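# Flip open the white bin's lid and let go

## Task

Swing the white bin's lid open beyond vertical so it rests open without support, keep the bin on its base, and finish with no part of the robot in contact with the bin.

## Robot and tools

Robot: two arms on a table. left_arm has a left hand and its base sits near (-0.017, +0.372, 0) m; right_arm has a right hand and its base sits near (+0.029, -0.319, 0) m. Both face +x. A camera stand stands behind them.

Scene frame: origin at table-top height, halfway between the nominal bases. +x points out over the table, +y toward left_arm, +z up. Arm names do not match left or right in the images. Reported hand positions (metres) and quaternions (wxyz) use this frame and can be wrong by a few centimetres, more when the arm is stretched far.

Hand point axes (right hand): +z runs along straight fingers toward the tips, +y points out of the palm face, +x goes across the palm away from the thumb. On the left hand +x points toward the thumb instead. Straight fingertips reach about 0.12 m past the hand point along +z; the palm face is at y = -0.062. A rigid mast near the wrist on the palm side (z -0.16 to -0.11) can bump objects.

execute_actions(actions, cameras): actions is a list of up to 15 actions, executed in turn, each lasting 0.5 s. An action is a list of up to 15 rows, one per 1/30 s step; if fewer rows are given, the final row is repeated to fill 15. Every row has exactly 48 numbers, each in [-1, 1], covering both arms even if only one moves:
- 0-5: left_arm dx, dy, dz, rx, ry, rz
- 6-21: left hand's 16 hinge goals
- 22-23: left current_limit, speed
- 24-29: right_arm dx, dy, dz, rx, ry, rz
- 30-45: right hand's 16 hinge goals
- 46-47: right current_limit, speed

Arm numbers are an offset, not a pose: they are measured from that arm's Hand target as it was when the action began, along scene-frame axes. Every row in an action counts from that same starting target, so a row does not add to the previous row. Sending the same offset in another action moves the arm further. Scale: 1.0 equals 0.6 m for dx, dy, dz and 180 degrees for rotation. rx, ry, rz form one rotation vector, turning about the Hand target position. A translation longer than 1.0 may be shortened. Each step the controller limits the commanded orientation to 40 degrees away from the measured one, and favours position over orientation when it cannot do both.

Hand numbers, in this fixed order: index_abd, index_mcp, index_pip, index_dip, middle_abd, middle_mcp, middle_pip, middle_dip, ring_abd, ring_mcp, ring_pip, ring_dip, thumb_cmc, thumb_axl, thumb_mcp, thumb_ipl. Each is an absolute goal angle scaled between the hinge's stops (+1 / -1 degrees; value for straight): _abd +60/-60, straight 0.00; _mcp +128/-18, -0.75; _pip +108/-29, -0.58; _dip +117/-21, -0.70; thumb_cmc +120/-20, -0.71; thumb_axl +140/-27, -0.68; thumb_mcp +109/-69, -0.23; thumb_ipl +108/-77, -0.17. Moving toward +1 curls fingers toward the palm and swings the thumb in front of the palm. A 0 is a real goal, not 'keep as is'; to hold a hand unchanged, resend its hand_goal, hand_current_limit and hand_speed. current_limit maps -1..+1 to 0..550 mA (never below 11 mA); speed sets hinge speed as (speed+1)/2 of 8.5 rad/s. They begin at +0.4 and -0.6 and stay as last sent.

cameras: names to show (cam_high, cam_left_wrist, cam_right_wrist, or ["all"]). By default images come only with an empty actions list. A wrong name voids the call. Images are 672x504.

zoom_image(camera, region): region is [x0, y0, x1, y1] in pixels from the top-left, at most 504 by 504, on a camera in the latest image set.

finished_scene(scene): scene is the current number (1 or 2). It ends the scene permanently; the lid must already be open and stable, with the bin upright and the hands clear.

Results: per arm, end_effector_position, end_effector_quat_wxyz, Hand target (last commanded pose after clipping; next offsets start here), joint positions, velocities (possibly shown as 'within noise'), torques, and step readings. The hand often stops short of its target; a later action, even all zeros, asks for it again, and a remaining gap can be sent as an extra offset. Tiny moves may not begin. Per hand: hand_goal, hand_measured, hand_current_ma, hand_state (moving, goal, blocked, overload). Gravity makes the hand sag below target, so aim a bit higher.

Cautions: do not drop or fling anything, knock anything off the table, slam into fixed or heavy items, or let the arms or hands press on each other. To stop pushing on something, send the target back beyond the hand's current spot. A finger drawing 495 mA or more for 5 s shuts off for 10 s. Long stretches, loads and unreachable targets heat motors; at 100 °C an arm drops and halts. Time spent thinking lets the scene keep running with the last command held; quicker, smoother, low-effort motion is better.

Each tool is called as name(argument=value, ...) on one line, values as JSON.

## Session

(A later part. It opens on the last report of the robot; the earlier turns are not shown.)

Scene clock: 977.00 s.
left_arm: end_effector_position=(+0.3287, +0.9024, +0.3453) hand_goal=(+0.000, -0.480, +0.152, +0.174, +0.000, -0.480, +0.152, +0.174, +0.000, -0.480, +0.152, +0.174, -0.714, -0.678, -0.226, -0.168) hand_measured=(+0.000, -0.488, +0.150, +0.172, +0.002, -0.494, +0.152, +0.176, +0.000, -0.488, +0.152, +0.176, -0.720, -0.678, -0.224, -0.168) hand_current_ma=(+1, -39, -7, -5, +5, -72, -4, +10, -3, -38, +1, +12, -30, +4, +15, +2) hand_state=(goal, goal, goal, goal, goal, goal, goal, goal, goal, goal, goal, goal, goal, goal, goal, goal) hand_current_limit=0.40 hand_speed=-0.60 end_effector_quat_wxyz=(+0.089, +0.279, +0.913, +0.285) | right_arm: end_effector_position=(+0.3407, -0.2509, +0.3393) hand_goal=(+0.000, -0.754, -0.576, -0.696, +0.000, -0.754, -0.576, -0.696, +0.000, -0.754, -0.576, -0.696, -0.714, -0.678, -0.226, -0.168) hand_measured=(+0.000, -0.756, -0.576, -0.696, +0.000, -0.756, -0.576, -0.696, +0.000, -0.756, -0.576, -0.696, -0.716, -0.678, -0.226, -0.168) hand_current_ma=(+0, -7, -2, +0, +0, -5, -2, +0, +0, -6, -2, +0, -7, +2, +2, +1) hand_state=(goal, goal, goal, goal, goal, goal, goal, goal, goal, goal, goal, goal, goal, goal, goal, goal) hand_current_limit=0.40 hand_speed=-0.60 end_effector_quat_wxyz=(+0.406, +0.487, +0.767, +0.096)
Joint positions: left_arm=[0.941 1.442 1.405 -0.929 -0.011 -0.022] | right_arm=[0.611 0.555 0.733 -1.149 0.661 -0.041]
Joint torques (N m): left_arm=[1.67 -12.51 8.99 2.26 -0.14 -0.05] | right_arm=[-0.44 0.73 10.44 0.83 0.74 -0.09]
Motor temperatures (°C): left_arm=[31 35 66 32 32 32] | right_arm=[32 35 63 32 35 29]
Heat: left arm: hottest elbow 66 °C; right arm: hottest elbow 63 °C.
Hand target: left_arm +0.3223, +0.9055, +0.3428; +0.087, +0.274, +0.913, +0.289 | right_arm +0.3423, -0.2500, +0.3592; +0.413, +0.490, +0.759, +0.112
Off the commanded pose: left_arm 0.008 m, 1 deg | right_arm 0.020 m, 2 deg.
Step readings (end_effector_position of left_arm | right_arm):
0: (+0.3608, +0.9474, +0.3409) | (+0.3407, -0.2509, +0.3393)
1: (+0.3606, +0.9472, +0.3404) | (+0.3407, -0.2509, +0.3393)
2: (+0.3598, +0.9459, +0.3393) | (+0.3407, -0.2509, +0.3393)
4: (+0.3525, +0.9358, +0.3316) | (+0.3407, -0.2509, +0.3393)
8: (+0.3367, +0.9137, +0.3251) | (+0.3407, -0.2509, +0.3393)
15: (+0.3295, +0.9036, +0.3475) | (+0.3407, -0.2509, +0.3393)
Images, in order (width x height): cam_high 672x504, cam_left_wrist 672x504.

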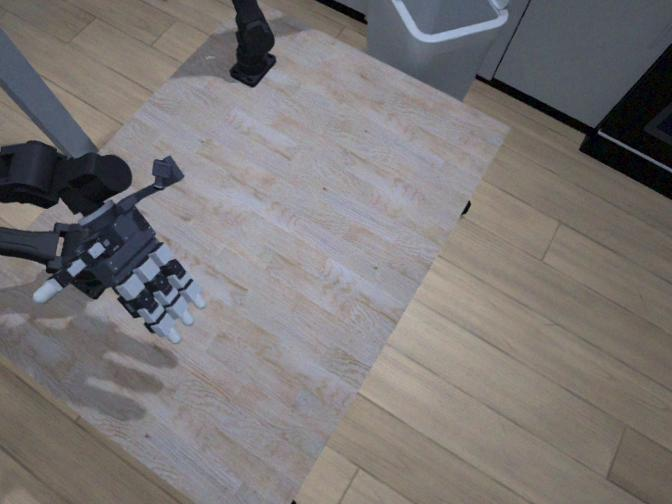

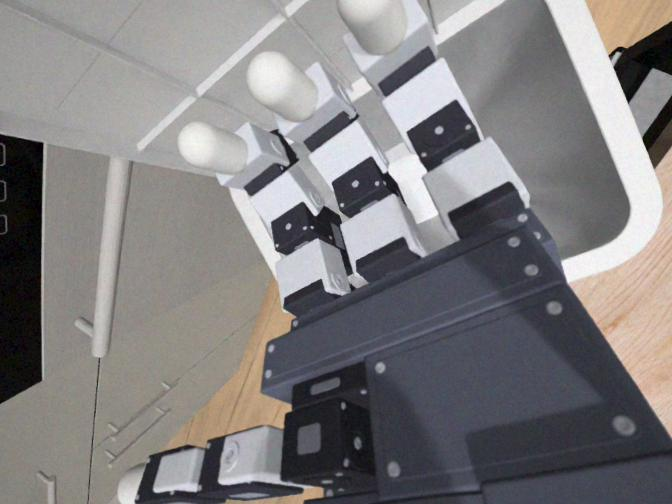

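execute_actions(actions=[[[-0.07,-0.12,0.03,0,0,0,0,-0.479,0.153,0.174,0,-0.479,0.153,0.174,0,-0.479,0.153,0.174,-0.714,-0.678,-0.226,-0.168,0.4,-0.6,0,0,0,0,0,0,0,-0.754,-0.576,-0.696,0,-0.754,-0.576,-0.696,0,-0.754,-0.576,-0.696,-0.714,-0.678,-0.226,-0.168,0.4,-0.6]],[[-0.08,-0.18,0.03,0.03,-0.03,0,0,-0.479,0.153,0.174,0,-0.479,0.153,0.174,0,-0.479,0.153,0.174,-0.714,-0.678,-0.226,-0.168,0.4,-0.6,0,0,0,0,0,0,0,-0.754,-0.576,-0.696,0,-0.754,-0.576,-0.696,0,-0.754,-0.576,-0.696,-0.714,-0.678,-0.226,-0.168,0.4,-0.6]],[[-0.05,-0.13,0.03,0.04,-0.03,0,0,-0.6,-0.3,-0.3,0,-0.6,-0.3,-0.3,0,-0.6,-0.3,-0.3,-0.714,-0.678,-0.226,-0.168,0.4,-0.6,0,0,0,0,0,0,0,-0.754,-0.576,-0.696,0,-0.754,-0.576,-0.696,0,-0.754,-0.576,-0.696,-0.714,-0.678,-0.226,-0.168,0.4,-0.6]]], cameras=["cam_high","cam_left_wrist"])

Scene clock: 994.30 s.
left_arm: end_effector_position=(+0.1991, +0.6494, +0.4090) hand_goal=(+0.000, -0.600, -0.300, -0.300, +0.000, -0.600, -0.300, -0.300, +0.000, -0.600, -0.300, -0.300, -0.714, -0.678, -0.226, -0.168) hand_measured=(+0.000, -0.610, -0.300, -0.298, +0.002, -0.610, -0.300, -0.298, +0.000, -0.610, -0.300, -0.298, -0.720, -0.678, -0.224, -0.168) hand_current_ma=(+1, -46, +1, +12, +5, -46, +1, +9, -3, -46, +1, +11, -26, +4, +15, +2) hand_state=(goal, goal, goal, goal, goal, goal, goal, goal, goal, goal, goal, goal, goal, goal, goal, goal) hand_current_limit=0.40 hand_speed=-0.60 end_effector_quat_wxyz=(+0.144, +0.252, +0.859, +0.422) | right_arm: end_effector_position=(+0.3407, -0.2509, +0.3393) hand_goal=(+0.000, -0.754, -0.576, -0.696, +0.000, -0.754, -0.576, -0.696, +0.000, -0.754, -0.576, -0.696, -0.714, -0.678, -0.226, -0.168) hand_measured=(+0.000, -0.756, -0.576, -0.696, +0.000, -0.756, -0.576, -0.696, +0.000, -0.756, -0.576, -0.696, -0.716, -0.678, -0.226, -0.168) hand_current_ma=(+0, -7, -2, +0, +0, -5, -2, +0, +0, -6, -2, +0, -7, +2, +2, +1) hand_state=(goal, goal, goal, goal, goal, goal, goal, goal, goal, goal, goal, goal, goal, goal, goal, goal) hand_current_limit=0.40 hand_speed=-0.60 end_effector_quat_wxyz=(+0.406, +0.487, +0.767, +0.096)
Joint positions: left_arm=[0.687 0.573 0.836 -0.926 -0.205 -0.202] | right_arm=[0.611 0.555 0.733 -1.149 0.661 -0.041]
Joint torques (N m): left_arm=[-0.73 0.38 8.85 1.66 -0.31 -0.11] | right_arm=[-0.21 0.91 10.48 0.83 0.73 -0.13]
Motor temperatures (°C): left_arm=[31 35 61 32 32 32] | right_arm=[32 35 63 32 35 29]
Heat: left arm: hottest elbow 61 °C; right arm: hottest elbow 63 °C.
Hand target: left_arm +0.2022, +0.6475, +0.3967; +0.142, +0.254, +0.864, +0.411 | right_arm +0.3423, -0.2500, +0.3592; +0.413, +0.490, +0.759, +0.112
Off the commanded pose: left_arm 0.013 m, 1 deg | right_arm 0.020 m, 2 deg.
Step readings (end_effector_position of left_arm | right_arm):
0: (+0.3287, +0.9024, +0.3453) | (+0.3407, -0.2509, +0.3393)
1: (+0.3285, +0.9022, +0.3449) | (+0.3407, -0.2509, +0.3393)
2: (+0.3268, +0.9001, +0.3433) | (+0.3407, -0.2509, +0.3393)
4: (+0.3177, +0.8883, +0.3365) | (+0.3407, -0.2509, +0.3393)
8: (+0.2946, +0.8569, +0.3399) | (+0.3407, -0.2509, +0.3393)
15: (+0.2807, +0.8382, +0.3811) | (+0.3407, -0.2509, +0.3393)
16: (+0.2801, +0.8374, +0.3817) | (+0.3407, -0.2509, +0.3393)
17: (+0.2783, +0.8338, +0.3790) | (+0.3407, -0.2509, +0.3393)
19: (+0.2677, +0.8154, +0.3647) | (+0.3407, -0.2509, +0.3393)
23: (+0.2439, +0.7638, +0.3534) | (+0.3407, -0.2509, +0.3393)
30: (+0.2288, +0.7289, +0.3983) | (+0.3407, -0.2509, +0.3393)
31: (+0.2282, +0.7280, +0.3993) | (+0.3407, -0.2509, +0.3393)
32: (+0.2272, +0.7254, +0.3983) | (+0.3407, -0.2509, +0.3393)
34: (+0.2217, +0.7129, +0.3901) | (+0.3407, -0.2509, +0.3393)
38: (+0.2091, +0.6739, +0.3842) | (+0.3407, -0.2509, +0.3393)
45: (+0.1989, +0.6501, +0.4101) | (+0.3407, -0.2509, +0.3393)
Images, in order (width x height): cam_high 672x504, cam_left_wrist 672x504.

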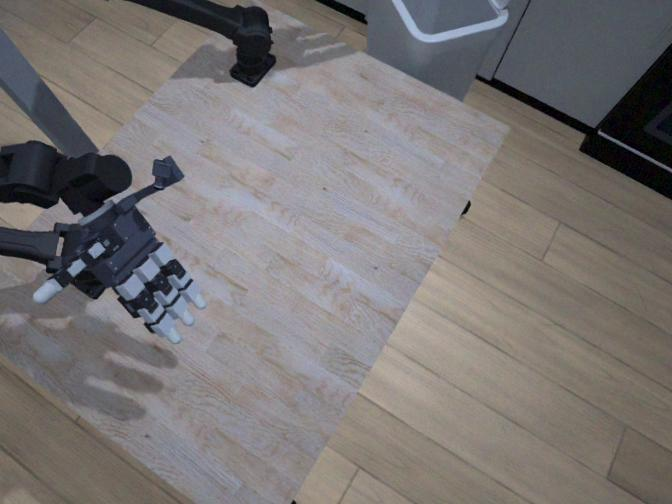

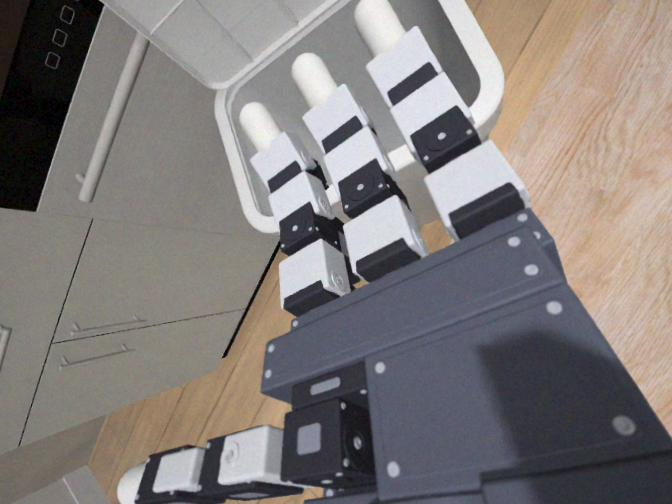

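zoom_image(camera="cam_left_wrist", region=[60, 0, 380, 160])

Scaled by 1.575.

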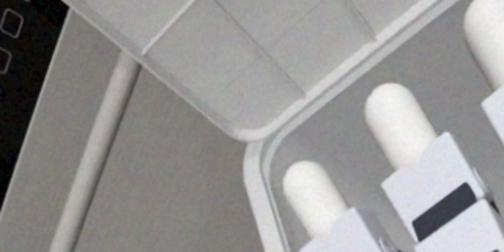

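finished_scene(scene=1)

The scene is finished: the task was done.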